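# Flip the cone stand and stone disc sticker-up

## Task

Turn the wooden cone stand over so its round sticker, which now faces down, ends facing up, and do the same for the stone disc, whose round sticker also faces down now. Each object is judged on its own. Both must rest entirely on the mat. Neither may sit inside, on top of or beneath the other, and nothing else may be on the mat. Nothing may be left toppled. The reference image is called manual.

## Robot and tools

Robot: two arms, left_arm and right_arm, facing each other across a table, each with a two-finger gripper and a wrist camera. Scene frame: origin roughly between the arm bases, +z up, table top at z = +0.020 m. left_arm's base sits on the +y side at about (-0.022, +0.463, +0.039) m and right_arm's at about (-0.019, -0.461, +0.039) m. Arm names do not match image left and right. Gripper positions, orientations, velocities and targets in results are given in that arm's own base frame. Fixed cameras and the table use the scene frame. Printed hand positions can be off by a few centimetres, more when the arm reaches far.

Row layout (used by execute_actions and move): a single flat list of 14 numbers covering both arms, even if one arm stays still. First left_arm: waist, shoulder, wrist roll, wrist yaw, wrist pitch, elbow, then gripper opening. Then the same seven for right_arm. Joint numbers are scaled offsets in [-1, 1], not poses: they count from the Joint targets shown in the latest result, as they stood when the action or call began, not from the previous row. 1.0 equals 3.826 rad for waist, shoulder and elbow and 4.872 rad for wrist pitch, yaw and roll, so divide the wanted radians by these. Sending the same offset again moves further. Opening is absolute: +1 fully open, -1 fully closed, empty fingers touch near -0.78. Closing from fully open takes at least about 0.6 s. To keep a gripper unchanged, resend its current command, since 0 means half-open.

Joint ranges (rad): waist -3.054..3.054, shoulder 0..3.142, elbow 0..2.356, wrist pitch and wrist yaw -1.571..1.571, wrist roll -3.142..3.142. An action asking a joint more than 0.028 rad beyond its range is refused for both arms; if the first action of a call fails this, the whole call is refused. "joint sent to its limit" reports a joint clipped at its end.

Tools:
- execute_actions(actions, cameras): actions is a list of actions; each action is up to 15 rows of 14 numbers, one row per 1/30 s step, the last row held to fill 15 steps (0.5 s). Images appear only if actions is empty or cameras names them (["all"] for all). Camera names: cam_head_left, cam_head_right, cam_left_wrist, cam_right_wrist.
- move(target, speed, blend, opening_speed, grip_force, blocking, cameras): target is one 14-number row, or up to 15 rows; every row's offsets count from the same Joint targets at the call's start. Joints move together along paths, so the hand travels on curves and does not avoid obstacles or the other arm. speed: rad/s for the joint that has farthest to go, 0.01 to 8, default 0.5; one value or one per target. blend: rad corner rounding in a list, 0 means stop at each. opening_speed: units of the -1..+1 scale per second, at least 0.2. grip_force: newtons per finger pad, 8 to 34, one value or one per arm; it persists. blocking=false returns after about 0.5 s while motion continues. The extra "move:" line reports done, off_target, moving, held or fault, and limits=held if steps were withheld.
- wait(seconds 0..10): lets time run with commands held.
- stop(): brakes a running move.
- zoom_image(camera, region [x0,y0,x1,y1] pixels, at most 504x504): closer look at a camera's latest image.
- show_instructions(): shows the reference image(s).
- read_manual(section): licence texts only.
- finished_scene(scene): ends the scene, cannot be undone; the goal must then hold without the robot.

Results: Joint positions and velocities per arm in the row joint order (rad, rad/s), plus finger gap in m (0.080 fully open). Joint targets are what the next offsets count from. grip_measured is the opening on the command scale; to hold something, command about 0.08 below its reading at first contact. grip_effort_n is motor effort (negative = closing), not pad force. Joint torques and external torque estimates are noisy and include friction. Wrist depth gives a 7x7 grid of distances ahead of each wrist camera in mm, "-" meaning no value. "blocked" names an arm stopped by contact; "joint command not followed" means a clearance check altered targets. The end_effector_position lies between the fingers, 3 to 4 cm behind the tips; only the last 1.5 cm of each finger is flat inside.

Avoid: dropping parts or releasing them while moving, knocking anything off the table, hitting the table or fixtures hard, contact between the two arms (can fail the scene), and straining a wrist camera cable. Contact torque at a joint's load limit (waist 18.2, shoulder 22.5, elbow 22.4, wrist pitch 5.92, wrist yaw 5.9, wrist roll 5.54 N m; a held object's weight counts) stops that arm for 10 s. Big jumps in one step can trigger an OVER-SPEED FAULT. Holding loads or pushing at unreachable poses heats motors; at 95 °C the arm is halted. To stop pressing against something, command targets back past the measured joint positions. Loose objects may occasionally get a small push. Time spent thinking also passes in the scene.

Each tool is called after ">>>" as name([rows], argument=value, ...), one row to a line, values as JSON.

Reference images:

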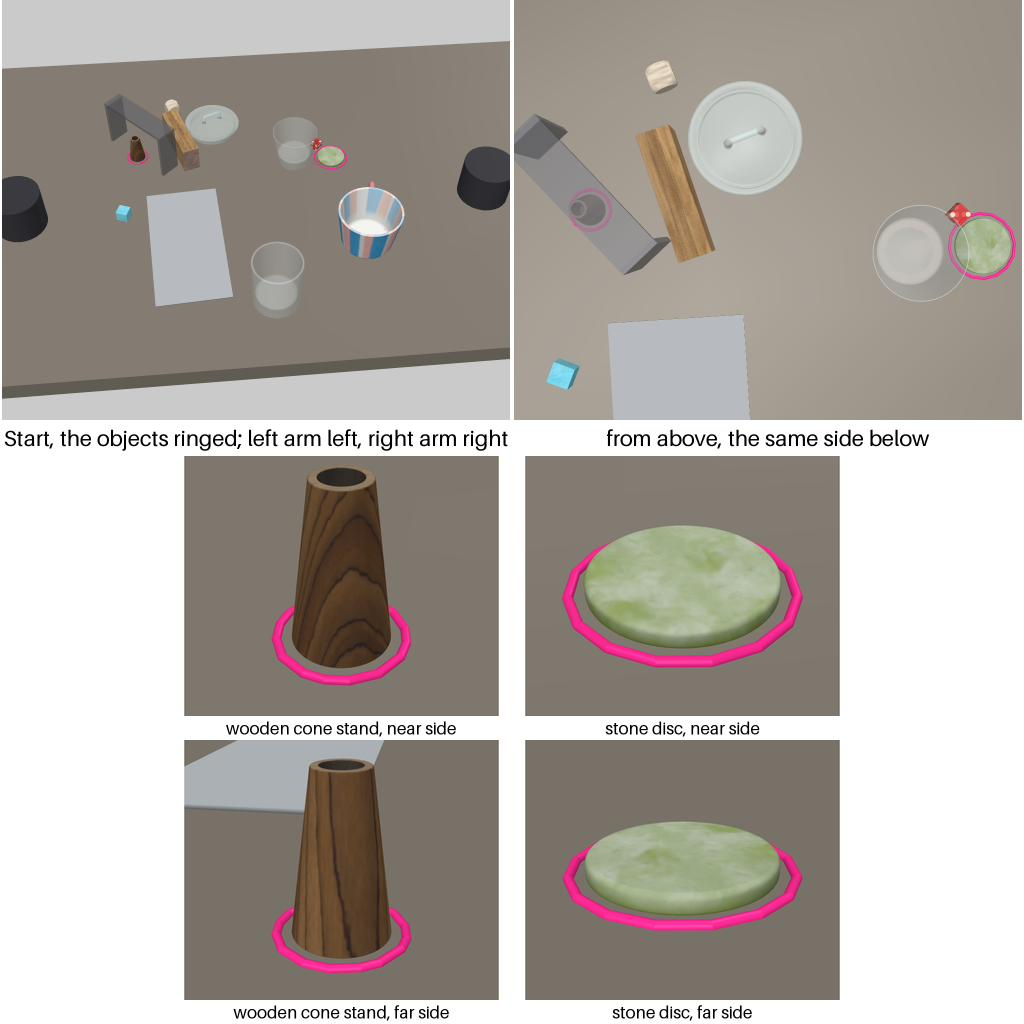

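## Session

>>> execute_actions(actions=[])

Scene clock: 0.00 s.
left_arm: end_effector_position=(+0.2393, -0.1094, +0.2918) grip_measured=+1.000 grip_effort_n=n/a end_effector_quat_wxyz=(+0.791, -0.014, +0.388, -0.472) | right_arm: end_effector_position=(+0.0040, -0.4251, +0.3276) grip_measured=+1.000 grip_effort_n=n/a end_effector_quat_wxyz=(-0.530, -0.270, +0.069, +0.801)
Joint names: [waist, shoulder, wrist roll, wrist yaw, wrist pitch, elbow]
Joint positions: left_arm=[0.024 1.268 0.591 0.87 -1.324 1.392 0.08] | right_arm=[-1.408 1.438 0.624 0.447 -0.343 1.371 0.08]
Joint velocities: within noise
Joint torques (N m): no reading
External joint torques (N m): no reading
Motor temperatures (°C): left_arm=[28 27 33 35 30 27] | right_arm=[27 25 29 32 30 23]
Heat: left arm: hottest wrist yaw 35 °C (+0.0 °C/min); right arm: hottest wrist yaw 32 °C (+0.0 °C/min).
Wrist depth (mm): cam_left_wrist=[406 462 - - - 921 - / 399 444 1695 1315 - 1045 873 / - - 1437 1406 - - 915 / 334 348 407 1632 - - 1041 / 316 344 386 445 - - - / - 84 368 407 - 86 - / - 84 342 382 419 86 -] | cam_right_wrist=[553 634 653 - 767 - - / 582 634 703 753 - - 1053 / 617 667 751 824 - - - / 711 724 821 951 - 1387 1319 / 733 - - - - 1319 1233 / - 75 88 - 1227 89 78 / - 70 - 1379 1221 84 -]
Joint targets: left_arm=[0.024 1.267 0.591 0.871 -1.323 1.392] | right_arm=[-1.408 1.437 0.624 0.448 -0.342 1.372]
Tool commands: left_gripper/opening=+1.0 right_gripper/opening=+1.0

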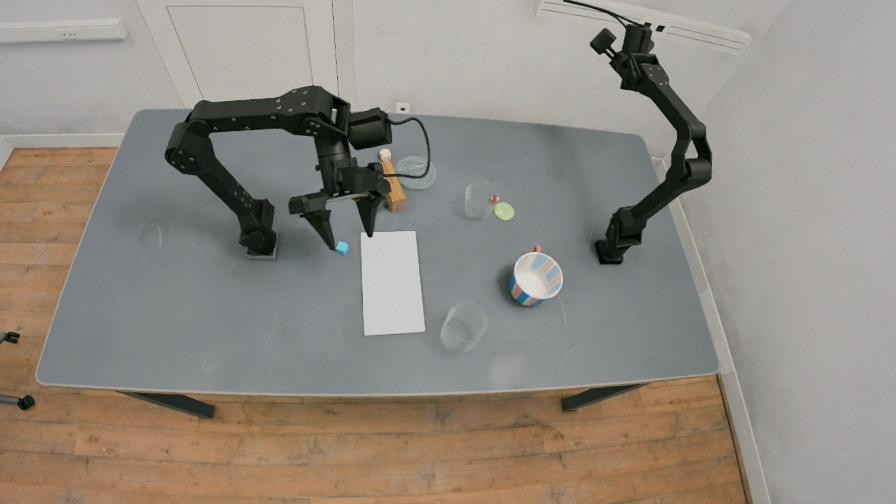

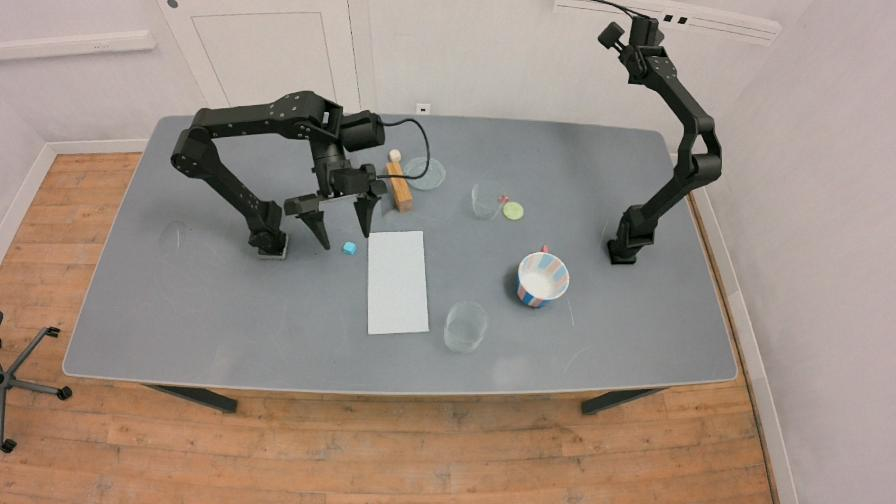

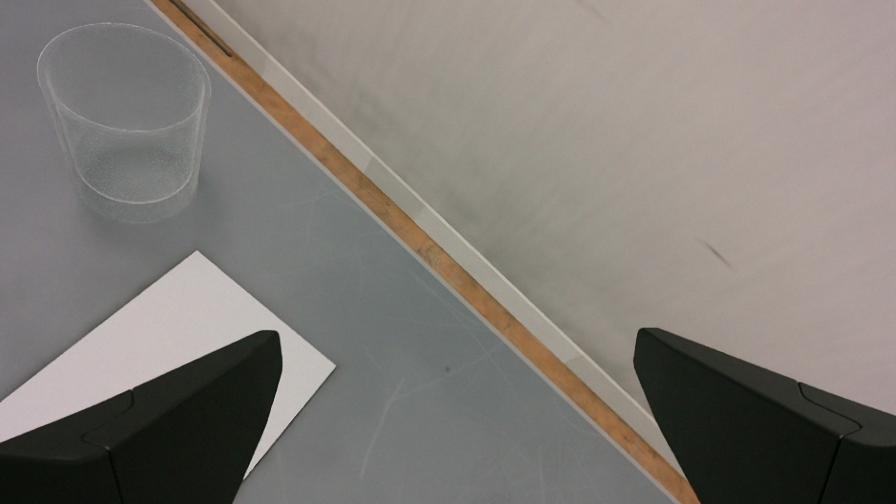

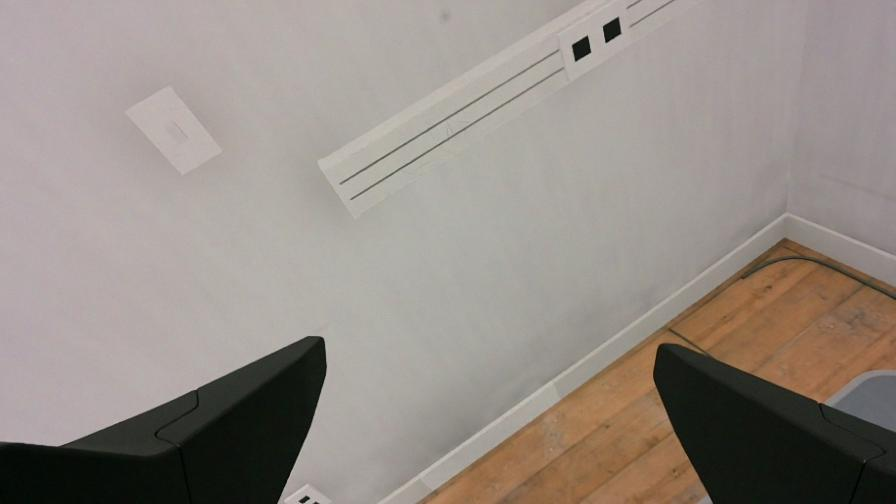

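>>> move(target=[0.1845,-0.153,-0.1213,-0.1788,-0.0503,-0.025,1,0.266,-0.163,-0.128,-0.092,-0.204,-0.0575,1], speed=1.2, cameras=["all"])

Scene clock: 38.20 s.
left_arm: end_effector_position=(+0.0817, +0.0721, +0.2847) grip_measured=+1.000 grip_effort_n=-4.4 end_effector_quat_wxyz=(+0.833, -0.161, +0.425, +0.315) | right_arm: end_effector_position=(+0.1565, -0.0657, +0.2525) grip_measured=+1.000 grip_effort_n=-1.2 end_effector_quat_wxyz=(+0.862, +0.094, +0.466, -0.175)
Joint names: [waist, shoulder, wrist roll, wrist yaw, wrist pitch, elbow]
Joint positions: left_arm=[0.727 0.687 0.003 0.002 -1.561 1.303 0.08] | right_arm=[-0.393 0.819 0.006 0.005 -1.334 1.161 0.08]
Joint torques (N m): left_arm=[0.24 0.62 -0.07 -0.03 1.34 4.23] | right_arm=[0.32 -1.38 -0.15 -0.27 0.98 4.17]
External joint torques (N m): left_arm=[0.24 -0.54 -0.07 -0.04 0.05 -0.61] | right_arm=[0.33 -0.87 -0.15 -0.26 -0.27 -1.59]
Motor temperatures (°C): left_arm=[27 29 33 35 31 32] | right_arm=[27 29 28 32 34 28]
Heat: left arm: hottest wrist yaw 35 °C (+0.0 °C/min); right arm: hottest wrist pitch 34 °C (+6.3 °C/min).
Wrist depth (mm): cam_left_wrist=[972 443 476 445 - 465 485 / 994 426 320 314 321 444 466 / - 406 - 421 418 424 - / 375 384 - 380 401 395 407 / 368 372 - 382 388 386 389 / - 84 366 360 369 86 376 / - 84 354 347 - 86 -] | cam_right_wrist=[422 418 - - - - - / 404 - - - - 389 - / - - - - - 368 365 / - 296 374 356 - - - / 286 337 270 349 - 340 - / - 75 88 318 - 89 72 / - 70 - - - 84 -]
Joint targets: left_arm=[0.729 0.682 0.000 -0.001 -1.563 1.296] | right_arm=[-0.390 0.813 0.000 -0.001 -1.336 1.152]
joint sent to its limit (left arm) — the wrist pitch, lower limit.
move: done

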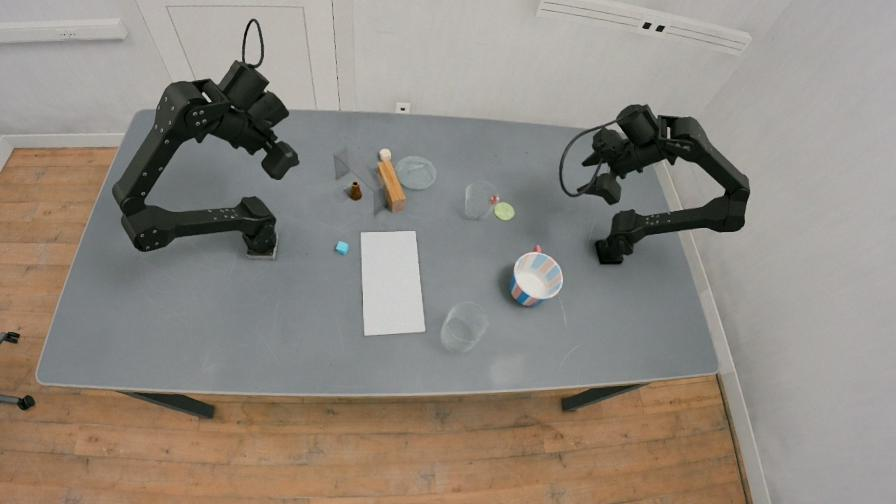

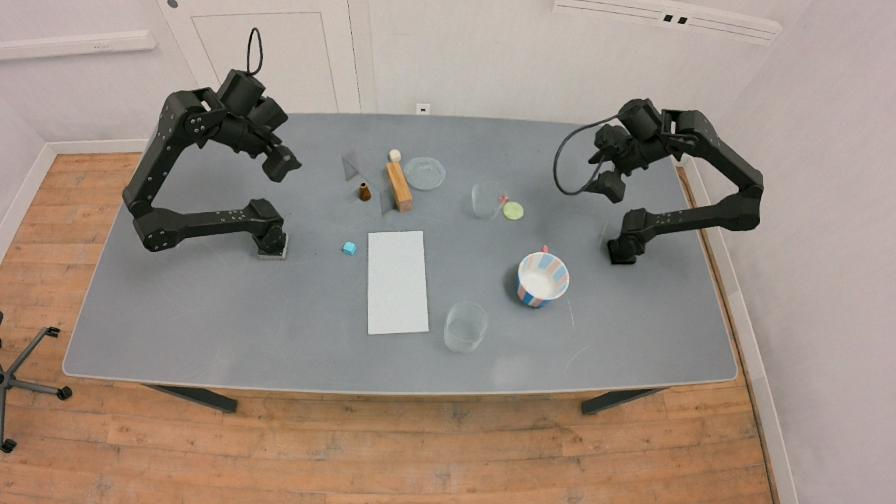

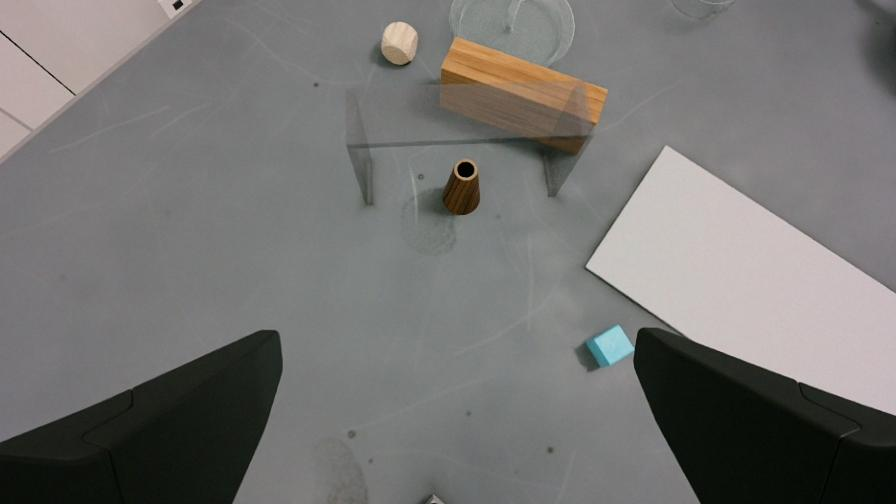

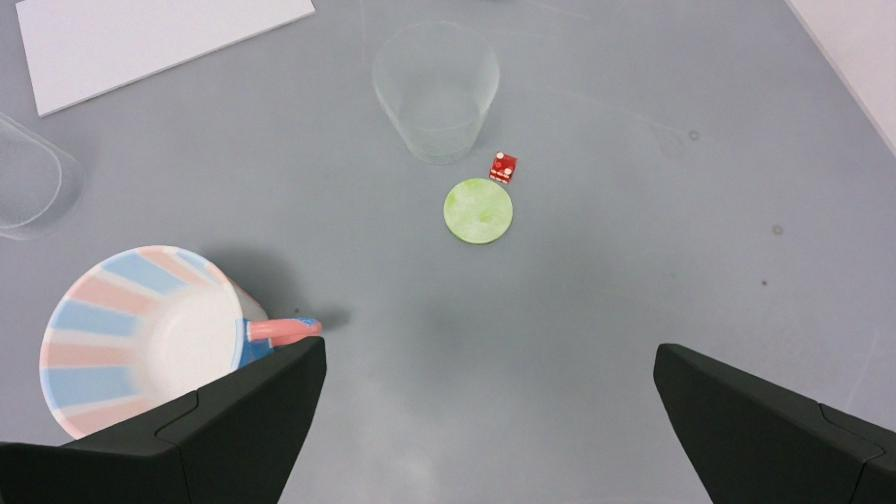

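>>> move(target=[-0.0274,-0.0823,0,0,0.1652,-0.2407,1,-0.0078,0.2352,0,0,0.0396,0.0348,1], speed=0.9, cameras=["cam_left_wrist","cam_right_wrist"])

Scene clock: 116.83 s.
left_arm: end_effector_position=(+0.1444, +0.1043, +0.1141) grip_measured=+1.000 grip_effort_n=-4.4 end_effector_quat_wxyz=(+0.886, -0.112, +0.348, +0.286) | right_arm: end_effector_position=(+0.2763, -0.1229, +0.1006) grip_measured=+1.000 grip_effort_n=-1.6 end_effector_quat_wxyz=(+0.691, +0.146, +0.692, -0.150)
Joint names: [waist, shoulder, wrist roll, wrist yaw, wrist pitch, elbow]
Joint positions: left_arm=[0.627 0.372 0.003 0.002 -0.761 0.385 0.08] | right_arm=[-0.416 1.702 0.005 0.005 -1.145 1.276 0.08]
Joint torques (N m): left_arm=[-0.18 0.05 -0.06 -0.04 1.86 5.71] | right_arm=[-0.33 -5.55 -0.14 -0.21 0.51 5.67]
External joint torques (N m): left_arm=[-0.18 -0.39 -0.07 -0.04 0.35 -1.1] | right_arm=[-0.33 1.15 -0.14 -0.21 0.15 -0.06]
Heat: left arm: hottest wrist yaw 34 °C (-1.0 °C/min); right arm: hottest wrist pitch 32 °C (-1.0 °C/min).
Wrist depth (mm): cam_left_wrist=[292 147 148 150 152 306 - / 267 136 140 146 227 283 289 / 247 184 246 247 255 257 257 / 224 226 229 231 238 236 236 / 208 210 214 215 217 219 218 / - 84 201 201 203 86 207 / - 84 185 189 190 86 -] | cam_right_wrist=[- - - - 155 - - / - - 165 - - - - / 176 - - 168 - - - / - 186 - 177 - - - / 195 - - - - - 188 / - 74 88 - - 89 72 / - 70 - - - 84 -]
Joint targets: left_arm=[0.625 0.367 0.000 -0.001 -0.758 0.375] | right_arm=[-0.420 1.713 0.000 0.000 -1.143 1.286]
move: done
Images, in order (width x height): cam_left_wrist 896x504, cam_right_wrist 896x504.

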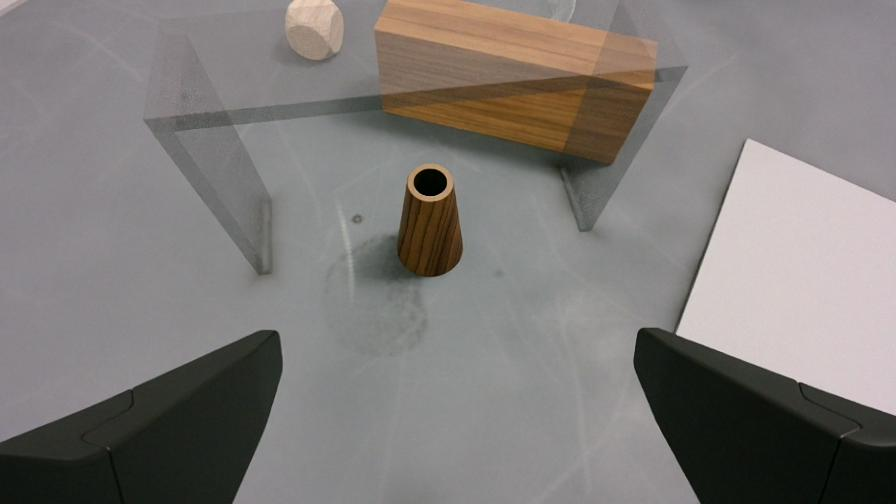

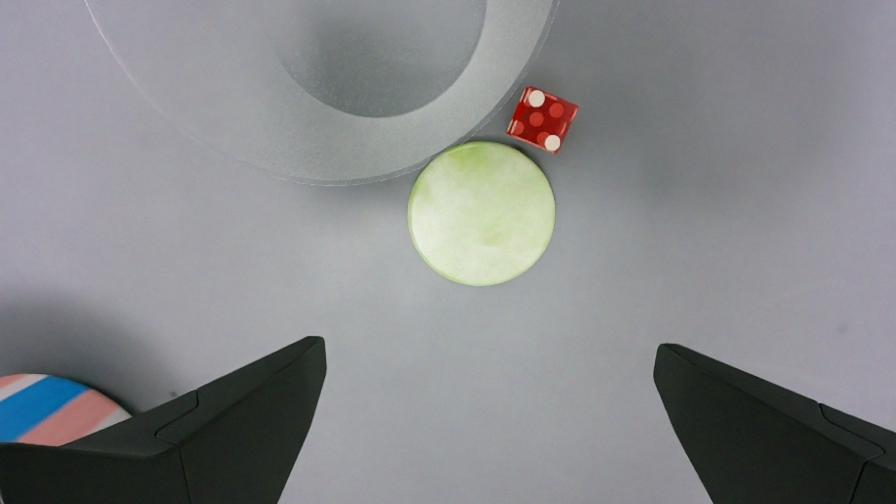

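>>> move([
  [0.003,0.1597,0,0,0.1564,-0.0395,1,-0.0013,-0.1492,0,0,0.1507,-0.1921,1],
  [0.003,0.1597,0,0,0.1564,-0.0395,1,-0.0013,-0.0593,0,0,0.2289,-0.2018,1],
], speed=0.6, cameras=["cam_left_wrist","cam_right_wrist"])

Scene clock: 138.07 s.
left_arm: end_effector_position=(+0.2049, +0.1501, +0.0535) grip_measured=+1.000 grip_effort_n=-4.4 end_effector_quat_wxyz=(+0.886, -0.112, +0.344, +0.289) | right_arm: end_effector_position=(+0.2791, -0.1258, +0.0196) grip_measured=+1.000 grip_effort_n=-1.6 end_effector_quat_wxyz=(+0.861, +0.100, +0.462, -0.188)
Joint names: [waist, shoulder, wrist roll, wrist yaw, wrist pitch, elbow]
Joint positions: left_arm=[0.634 0.974 0.003 0.002 0.001 0.233 0.08] | right_arm=[-0.421 1.474 0.005 0.005 -0.032 0.522 0.08]
Joint torques (N m): left_arm=[0.24 -1.38 -0.06 -0.04 1.84 5.28] | right_arm=[-0.32 -3.43 -0.12 -0.25 1.33 3.61]
External joint torques (N m): left_arm=[0.24 0.58 -0.06 -0.04 0.35 -1.04] | right_arm=[-0.3 1.25 -0.12 -0.25 0.07 -1.81]
Heat: left arm: hottest wrist pitch 35 °C (+3.0 °C/min); right arm: hottest wrist pitch 31 °C (-2.0 °C/min).
Wrist depth (mm): cam_left_wrist=[- - - - - - - / - - - - - - - / - - 171 173 172 137 94 / - 159 162 163 165 143 165 / 109 138 150 114 152 152 155 / - 84 140 138 142 86 146 / - 84 131 133 134 86 -] | cam_right_wrist=[- - 137 - - - - / - - 134 - - - - / - - - 123 126 - 124 / - - - 112 119 120 - / - 115 - 110 109 114 - / - 80 94 105 105 91 78 / - 71 104 102 101 84 -]
Joint targets: left_arm=[0.636 0.978 0.000 -0.001 0.004 0.224] | right_arm=[-0.425 1.486 0.000 0.000 -0.028 0.513]
move: done
Images, in order (width x height): cam_left_wrist 896x504, cam_right_wrist 896x504.

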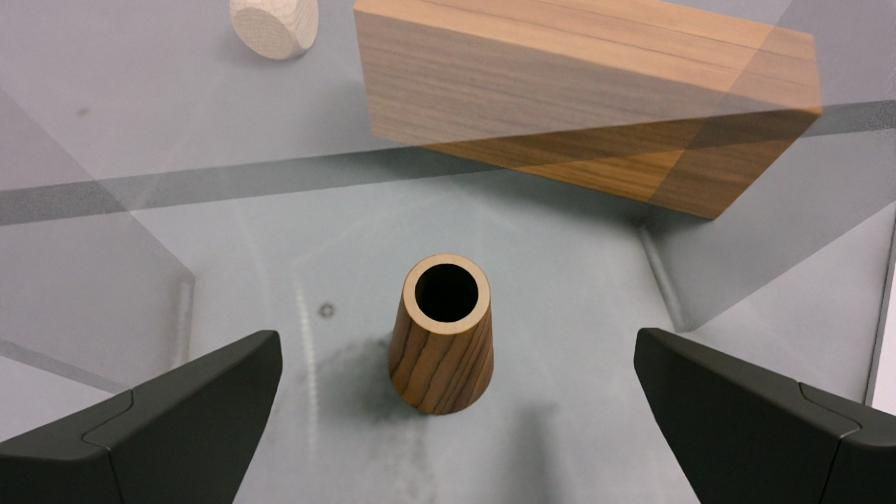

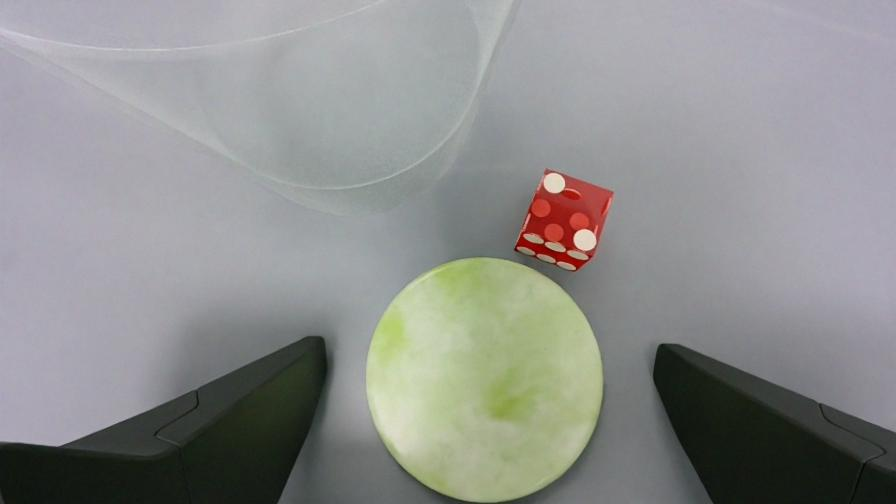

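>>> move([
  [0.003,0.0293,0,0,0.0248,-0.0024,1,0,0.0037,0,0,0,-0.0026,1],
  [0.003,0.0293,0,0,0.0248,-0.0024,-0.42,0,0.0037,0,0,0,-0.0026,0.32],
], opening_speed=1.2, cameras=["cam_left_wrist","cam_right_wrist"])

Scene clock: 152.43 s.
left_arm: end_effector_position=(+0.2103, +0.1578, +0.0428) grip_measured=-0.338 grip_effort_n=-83.5 end_effector_quat_wxyz=(+0.885, -0.114, +0.343, +0.294) | right_arm: end_effector_position=(+0.2794, -0.1259, +0.0181) grip_measured=+0.393 grip_effort_n=-83.5 end_effector_quat_wxyz=(+0.861, +0.100, +0.462, -0.187)
Joint names: [waist, shoulder, wrist roll, wrist yaw, wrist pitch, elbow]
Joint positions: left_arm=[0.645 1.086 0.003 0.002 0.122 0.223 0.02] | right_arm=[-0.421 1.481 0.005 0.005 -0.023 0.519 0.053]
Joint torques (N m): left_arm=[0.22 -1.73 -0.06 -0.03 1.8 5.01] | right_arm=[-0.38 -2.67 -0.14 -0.21 0.73 2.66]
External joint torques (N m): left_arm=[0.23 0.7 -0.06 -0.04 0.27 -1.07] | right_arm=[-0.38 1.95 -0.15 -0.21 -0.47 -2.58]
Motor temperatures (°C): left_arm=[27 26 32 34 36 31] | right_arm=[27 27 28 31 33 27]
Heat: left arm: hottest wrist pitch 36 °C (+3.0 °C/min); right arm: hottest wrist pitch 33 °C (+1.0 °C/min).
Wrist depth (mm): cam_left_wrist=[- - - - - - - / - - - - - - - / - - - 160 161 152 93 / - 148 150 154 152 137 96 / 105 136 139 - 141 140 142 / - 127 78 114 72 133 136 / - - - 123 - - -] | cam_right_wrist=[- 140 - - 137 - - / - - 133 - - - - / - - 127 - - - 126 / - - - - 118 - - / 116 118 115 110 109 115 - / - 112 81 105 105 110 108 / - - 68 102 102 86 -]
Joint targets: left_arm=[0.648 1.090 0.000 -0.001 0.125 0.215] | right_arm=[-0.425 1.500 0.000 0.000 -0.028 0.503]
move: done
Images, in order (width x height): cam_left_wrist 896x504, cam_right_wrist 896x504.

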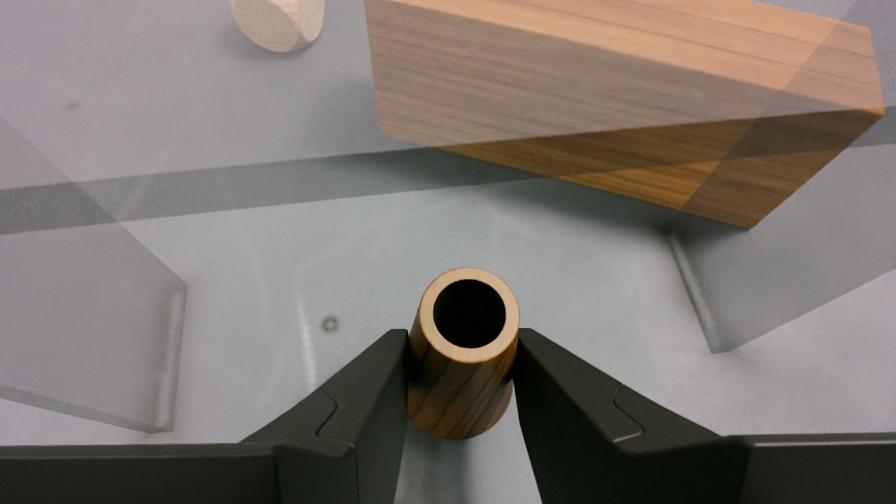

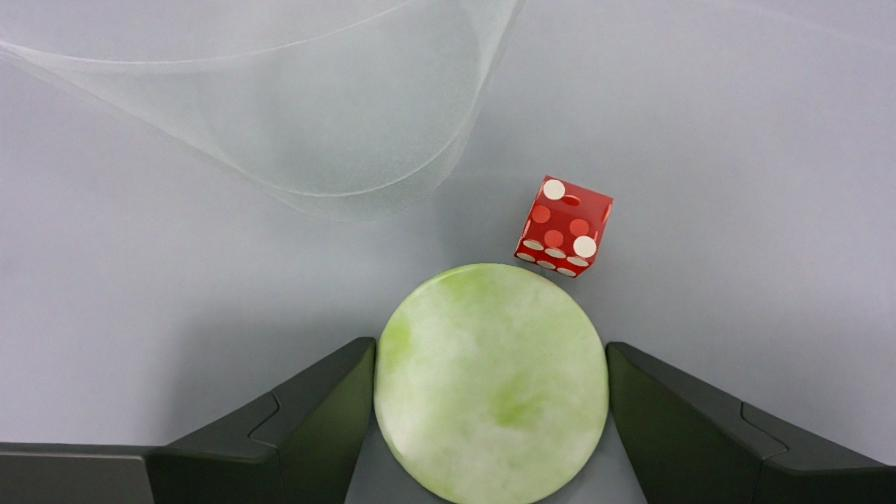

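>>> move([
  [0,-0.189,0,0,-0.1812,0.0418,-0.42,0,-0.0936,0,0,-0.0782,0.0099,0.32],
  [0,-0.189,0,0,-0.1812,0.0418,-0.42,0.1111,-0.0599,0,0,-0.2139,0.2196,0.32],
  [0,-0.189,0,0,-0.1812,0.0418,-0.42,0.1359,0.2086,0,0,-0.1349,0.3868,0.32],
], speed=0.7, blend=[0.1,0.1,0], cameras=["all"])

Scene clock: 175.23 s.
left_arm: end_effector_position=(+0.1416, +0.1061, +0.1066) grip_measured=-0.338 grip_effort_n=-83.5 end_effector_quat_wxyz=(+0.880, -0.117, +0.354, +0.293) | right_arm: end_effector_position=(+0.5600, +0.0521, +0.0998) grip_measured=+0.393 grip_effort_n=-83.5 end_effector_quat_wxyz=(+0.876, -0.021, +0.480, +0.038)
Joint names: [waist, shoulder, wrist roll, wrist yaw, wrist pitch, elbow]
Joint positions: left_arm=[0.645 0.372 0.003 0.002 -0.757 0.365 0.02] | right_arm=[0.094 2.288 0.005 0.004 -0.688 1.973 0.053]
Joint torques (N m): left_arm=[0.23 0.02 -0.05 -0.04 1.59 7.79] | right_arm=[0.06 -10.26 -0.18 -0.21 1.25 6.57]
External joint torques (N m): left_arm=[0.22 -0.39 -0.05 -0.04 0.09 0.93] | right_arm=[0.04 1.39 -0.18 -0.21 0.04 -0.05]
Heat: left arm: hottest wrist pitch 37 °C (+4.1 °C/min); right arm: hottest wrist pitch 32 °C (+0.0 °C/min).
Wrist depth (mm): cam_left_wrist=[276 133 136 136 139 146 303 / 253 132 251 253 231 263 272 / 232 227 236 - 251 246 245 / 215 217 220 223 223 225 227 / 200 204 205 - 204 209 209 / 188 191 72 - 72 197 196 / - - - 180 - - -] | cam_right_wrist=[210 - - 214 - - - / - 195 191 - - - - / - 189 189 189 188 188 - / - 182 182 182 181 181 - / 176 176 176 110 111 174 - / 170 171 81 105 105 168 - / - - 68 101 101 86 -]
Joint targets: left_arm=[0.648 0.367 0.000 -0.001 -0.758 0.375] | right_arm=[0.096 2.299 0.000 -0.001 -0.685 1.983]
move: done

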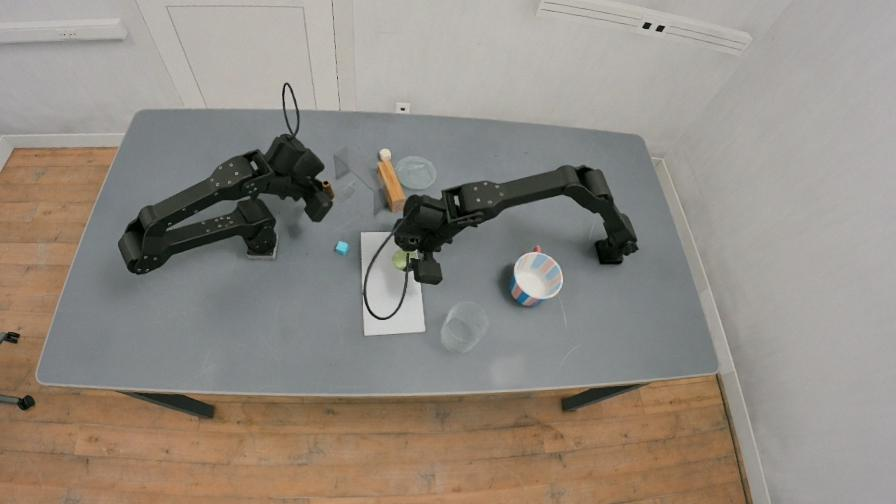

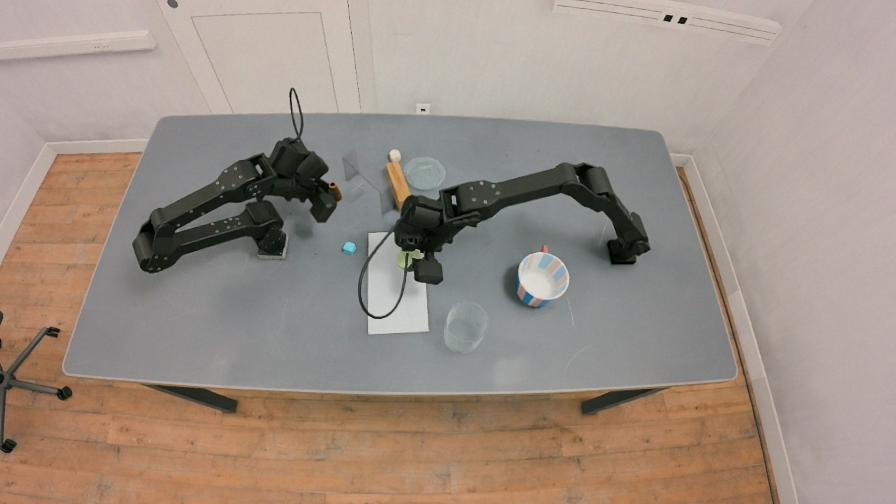

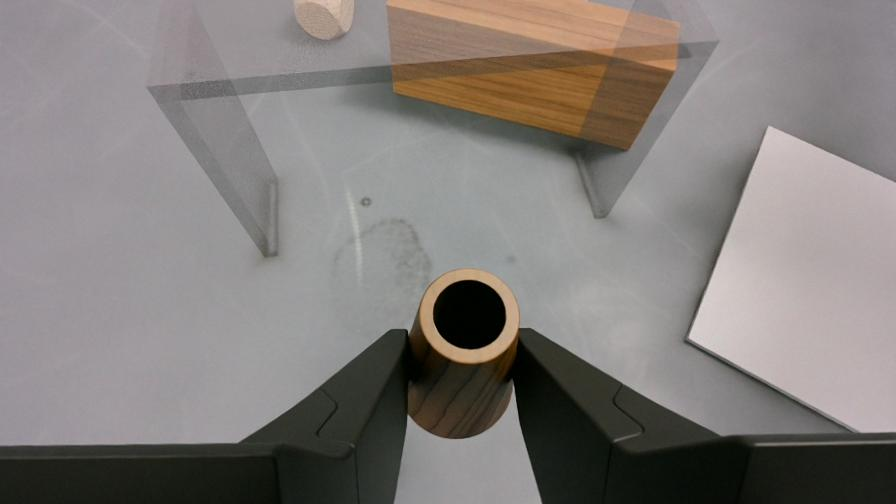

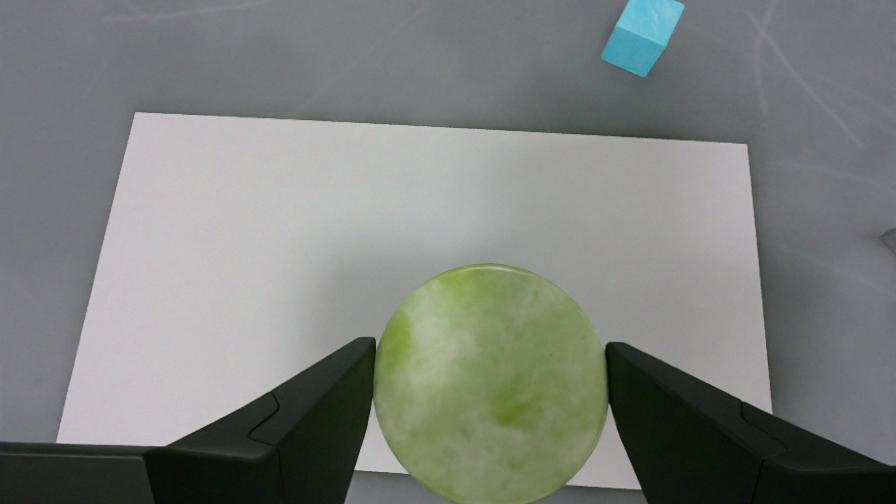

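>>> move([
  [0,0,0,0,0,0,-0.42,0,0.018,0,0,0.0536,-0.0499,0.32],
  [0,0,0,0,0,0,-0.42,0,0.018,0,0,0.0536,-0.0499,1],
  [0,0,0,0,0,0,-0.42,0,-0.0389,0,0,0.0347,-0.0829,1],
  [0,0,0,0,0,0,-0.42,0,-0.068,0,0,0.2666,-0.2765,1],
  [0,0,0,0,0,0,-0.42,0,-0.001,0,0,0.2611,-0.2026,1],
], speed=[0.2,0.4,0.5,0.8,0.4], blend=[0,0,0.08,0.05,0], opening_speed=1.2, cameras=["cam_head_left","cam_right_wrist"])

Scene clock: 191.67 s.
left_arm: end_effector_position=(+0.1416, +0.1061, +0.1066) grip_measured=-0.338 grip_effort_n=-83.5 end_effector_quat_wxyz=(+0.880, -0.117, +0.354, +0.293) | right_arm: end_effector_position=(+0.5520, +0.0514, +0.0205) grip_measured=+0.997 grip_effort_n=17.0 end_effector_quat_wxyz=(+0.971, -0.009, +0.235, +0.043)
Joint names: [waist, shoulder, wrist roll, wrist yaw, wrist pitch, elbow]
Joint positions: left_arm=[0.645 0.372 0.003 0.002 -0.757 0.365 0.02] | right_arm=[0.094 2.268 0.005 0.004 0.593 1.201 0.08]
Joint torques (N m): left_arm=[0.23 0.03 -0.05 -0.03 1.59 7.78] | right_arm=[0.27 -7.17 -0.16 -0.21 1.04 5.12]
External joint torques (N m): left_arm=[0.23 -0.37 -0.05 -0.04 0.08 0.92] | right_arm=[0.29 3.12 -0.16 -0.22 -0.63 -0.25]
Heat: left arm: hottest wrist pitch 37 °C (+2.0 °C/min); right arm: hottest wrist pitch 32 °C (+1.0 °C/min).
Wrist depth (mm): cam_left_wrist=[276 133 135 136 140 282 299 / - 131 253 253 236 264 266 / 232 227 238 240 241 245 246 / 216 218 213 223 226 226 225 / 198 202 206 85 210 209 210 / 188 192 72 108 72 197 196 / - - - 180 - - -] | cam_right_wrist=[- 271 287 - - - - / - 207 - - - - - / 159 165 165 165 165 160 - / 139 144 140 140 140 140 139 / 120 121 121 114 118 124 121 / - 81 102 101 103 91 107 / - 70 96 92 93 91 -]
Joint targets: left_arm=[0.648 0.367 0.000 -0.001 -0.758 0.375] | right_arm=[0.096 2.295 0.000 0.000 0.587 1.208]
move: done
Images, in order (width x height): cam_head_left 896x504, cam_right_wrist 896x504.

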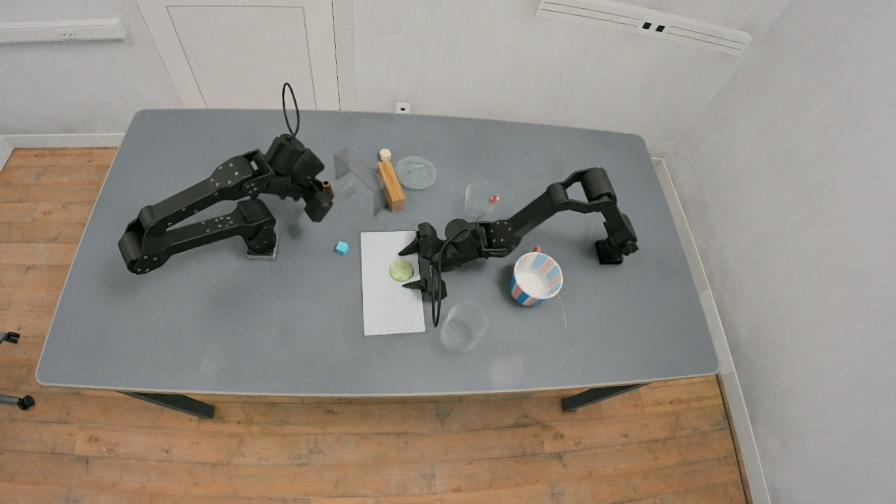

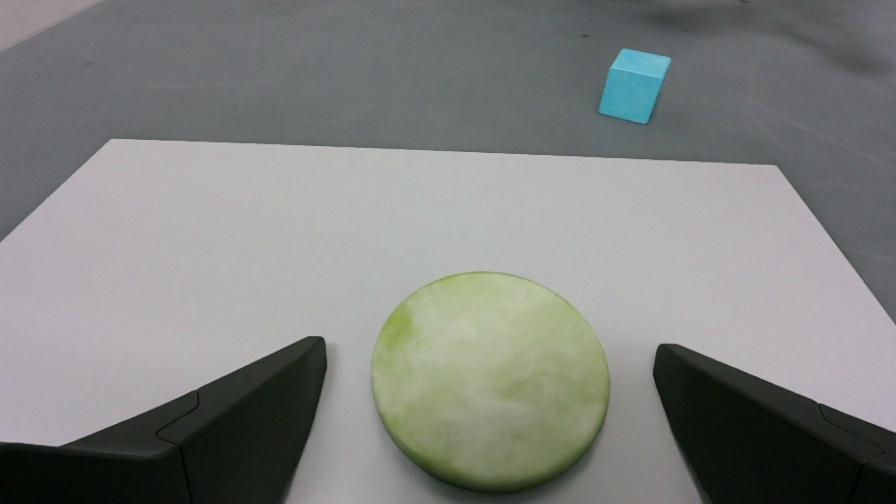

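>>> move(target=[0,0,0,0,0,0,-0.42,0,0.006,0,0,0,0,1], speed=0.3, cameras=["cam_right_wrist"])

Scene clock: 197.57 s.
left_arm: end_effector_position=(+0.1416, +0.1061, +0.1066) grip_measured=-0.338 grip_effort_n=-83.5 end_effector_quat_wxyz=(+0.880, -0.117, +0.354, +0.293) | right_arm: end_effector_position=(+0.5520, +0.0514, +0.0173) grip_measured=+0.997 grip_effort_n=17.0 end_effector_quat_wxyz=(+0.970, -0.009, +0.237, +0.043)
Joint names: [waist, shoulder, wrist roll, wrist yaw, wrist pitch, elbow]
Joint positions: left_arm=[0.645 0.372 0.003 0.002 -0.757 0.365 0.02] | right_arm=[0.094 2.276 0.005 0.004 0.593 1.203 0.08]
Joint torques (N m): left_arm=[0.23 0.04 -0.06 -0.04 1.58 7.78] | right_arm=[0.03 -5.47 -0.15 -0.21 1.08 4.85]
External joint torques (N m): left_arm=[0.21 -0.38 -0.06 -0.04 0.06 0.88] | right_arm=[0.09 5.05 -0.15 -0.22 -0.64 -0.62]
Motor temperatures (°C): left_arm=[27 26 32 34 37 36] | right_arm=[26 31 28 31 32 28]
Heat: left arm: hottest wrist pitch 37 °C (+2.0 °C/min); right arm: hottest wrist pitch 32 °C (+1.0 °C/min).
Wrist depth (mm): cam_left_wrist=[- 133 135 136 141 168 291 / 253 132 252 253 237 265 256 / - 226 237 240 239 245 243 / 215 217 220 222 225 226 226 / 201 203 205 - 209 209 211 / 188 191 72 - 72 198 196 / - - - 180 - - -] | cam_right_wrist=[- - - - - - - / - - - - 198 199 - / 164 163 164 164 164 164 - / 138 143 139 138 139 139 139 / 119 120 120 113 116 123 120 / - 87 101 100 102 91 106 / - 70 94 91 93 91 -]
Joint targets: left_arm=[0.648 0.367 0.000 -0.001 -0.758 0.375] | right_arm=[0.096 2.318 0.000 0.000 0.587 1.208]
move: off_target (right_arm); right_arm: the shoulder is farthest, 0.042 rad from its target
Images, in order (width x height): cam_right_wrist 896x504.

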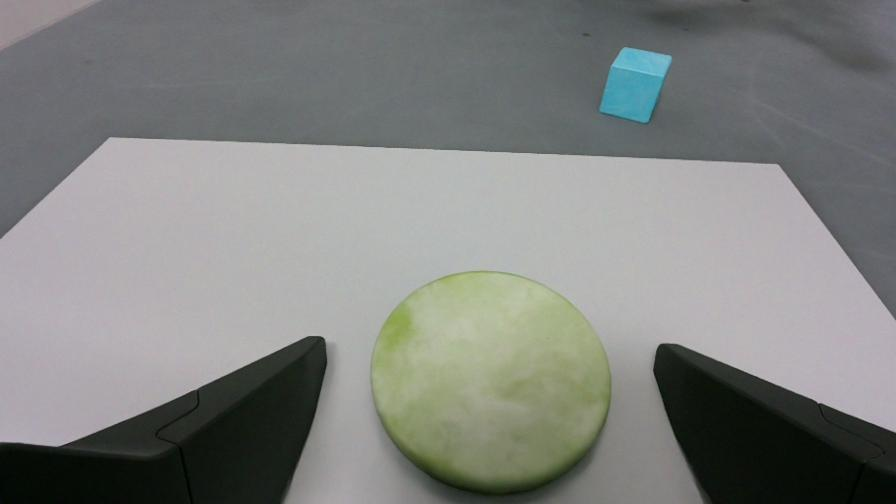

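>>> move([
  [0,0,0,0,0,0,-0.42,0,-0.0045,0,0,0,0,1],
  [0,0,0,0,0,0,-0.42,0,-0.0045,0,0,0,0,0.3],
  [0,0,0,0,0,0,-0.42,0,-0.1174,0,0,-0.1008,0.017,0.3],
  [0,0,0,0,0,0,-0.42,0,-0.1174,0.6448,0,-0.1008,0.017,0.3],
  [0,0,0,0,0,0,-0.42,0,-0.0693,0.6448,0,-0.1492,0.0745,0.3],
], speed=[0.3,0.5,0.6,1.5,0.6], opening_speed=1.0, cameras=["cam_head_left","cam_right_wrist"])

Scene clock: 217.80 s.
left_arm: end_effector_position=(+0.1416, +0.1061, +0.1066) grip_measured=-0.338 grip_effort_n=-83.5 end_effector_quat_wxyz=(+0.880, -0.117, +0.354, +0.293) | right_arm: end_effector_position=(+0.5438, +0.0513, +0.1199) grip_measured=+0.392 grip_effort_n=-83.5 end_effector_quat_wxyz=(+0.019, +0.939, +0.044, -0.341)
Joint names: [waist, shoulder, wrist roll, wrist yaw, wrist pitch, elbow]
Joint positions: left_arm=[0.645 0.372 0.003 0.002 -0.757 0.365 0.02] | right_arm=[0.095 2.04 3.136 0.002 -0.139 1.481 0.053]
Joint torques (N m): left_arm=[0.23 0.02 -0.06 -0.03 1.58 7.78] | right_arm=[0.22 -8.75 0.17 -0.11 1.2 6.77]
External joint torques (N m): left_arm=[0.2 -0.4 -0.06 -0.03 0.09 0.96] | right_arm=[0.17 1.45 0.17 -0.11 -0.27 0.1]
Heat: left arm: hottest elbow 38 °C (+7.0 °C/min); right arm: hottest shoulder 32 °C (+5.0 °C/min).
Wrist depth (mm): cam_left_wrist=[277 133 135 137 140 283 294 / 252 132 253 252 243 266 265 / 233 226 237 239 241 245 245 / 216 217 219 223 225 226 226 / 200 204 205 - 209 209 211 / 187 192 72 - 73 198 197 / - - - 179 - - -] | cam_right_wrist=[- 137 136 135 134 132 130 / - 165 164 162 160 159 156 / 195 - 207 204 201 197 189 / - - - 238 - 230 - / - - 358 115 115 398 - / - 264 81 101 101 91 - / - - 74 90 92 86 -]
Joint targets: left_arm=[0.648 0.367 0.000 -0.001 -0.758 0.375] | right_arm=[0.095 2.053 3.142 0.000 -0.139 1.493]
move: done
Images, in order (width x height): cam_head_left 896x504, cam_right_wrist 896x504.

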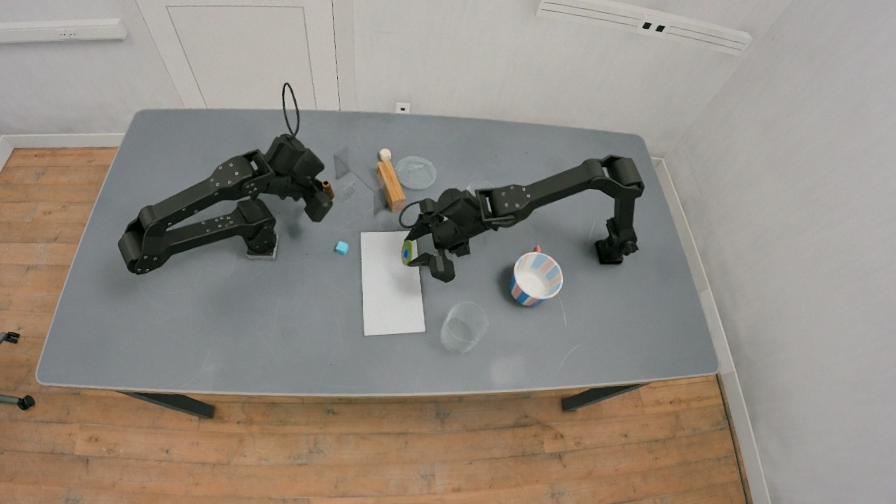

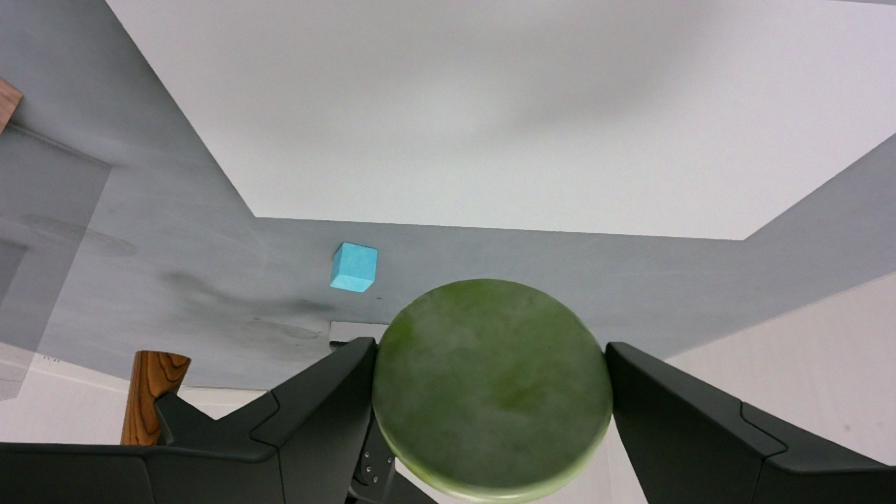

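>>> move(target=[0,0,0,0,0,0,-0.42,0,0.0319,0,0,0.0517,-0.0342,0.3], speed=0.15, cameras=["cam_head_right","cam_right_wrist","cam_left_wrist"])

>>> zoom_image(camera="cam_head_right", region=[340, 180, 540, 300])

Scene clock: 229.83 s.
left_arm: end_effector_position=(+0.1416, +0.1061, +0.1066) grip_measured=-0.338 grip_effort_n=-83.5 end_effector_quat_wxyz=(+0.880, -0.117, +0.354, +0.293) | right_arm: end_effector_position=(+0.5486, +0.0517, +0.0528) grip_measured=+0.392 grip_effort_n=-83.5 end_effector_quat_wxyz=(+0.019, +0.941, +0.044, -0.335)
Joint names: [waist, shoulder, wrist roll, wrist yaw, wrist pitch, elbow]
Joint positions: left_arm=[0.645 0.372 0.003 0.002 -0.757 0.365 0.02] | right_arm=[0.095 2.161 3.136 0.002 0.108 1.37 0.053]
Joint torques (N m): left_arm=[0.23 0.02 -0.06 -0.03 1.59 7.79] | right_arm=[0.1 -8.59 0.19 -0.13 1.54 4.31]
External joint torques (N m): left_arm=[0.23 -0.39 -0.06 -0.04 0.11 0.98] | right_arm=[0.1 1.77 0.19 -0.13 0.07 -1.78]
Heat: left arm: hottest elbow 39 °C (+8.0 °C/min); right arm: hottest wrist pitch 33 °C (+1.0 °C/min).
Wrist depth (mm): cam_left_wrist=[276 133 135 136 139 284 295 / 252 132 254 252 241 270 261 / 232 226 238 239 242 244 244 / 216 218 219 223 223 227 226 / 201 203 205 85 209 210 211 / 188 191 72 - 72 196 196 / - - - 180 - - -] | cam_right_wrist=[- - - - - - - / - - - - 72 71 74 / - 90 93 91 88 88 87 / - 123 120 119 116 112 111 / - 176 168 114 121 171 167 / - - 81 101 101 - 1027 / - - 74 90 92 86 -]
Joint targets: left_arm=[0.648 0.367 0.000 -0.001 -0.758 0.375] | right_arm=[0.095 2.175 3.142 0.000 0.112 1.362]
move: done
Images, in order (width x height): cam_head_right 896x504, cam_left_wrist 896x504, cam_right_wrist 896x504.

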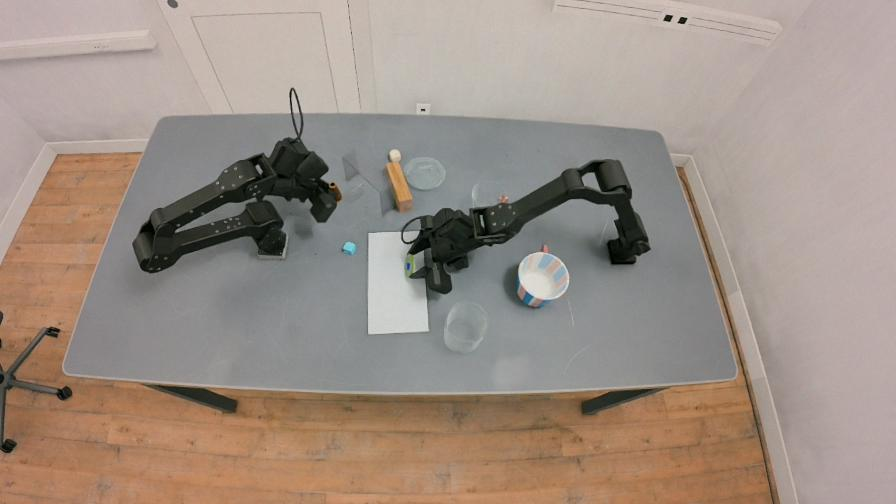

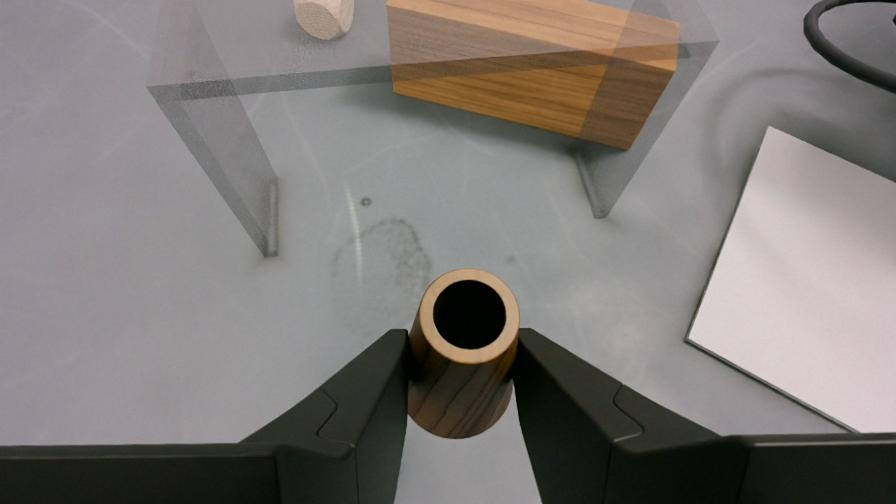

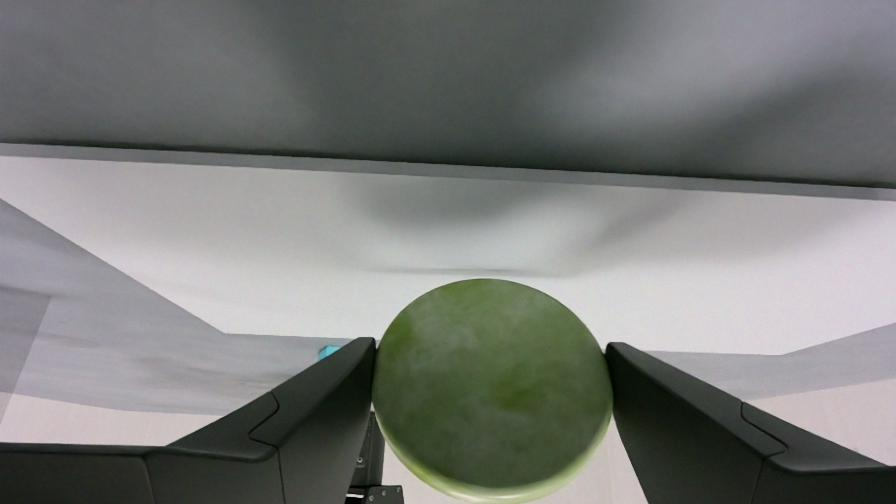

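Scaled by 2.520 from the camera's 896x504 image, which has a finer 1280x720 frame.

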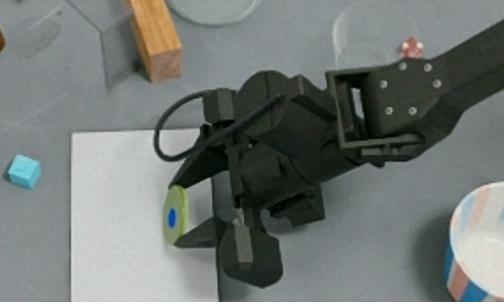

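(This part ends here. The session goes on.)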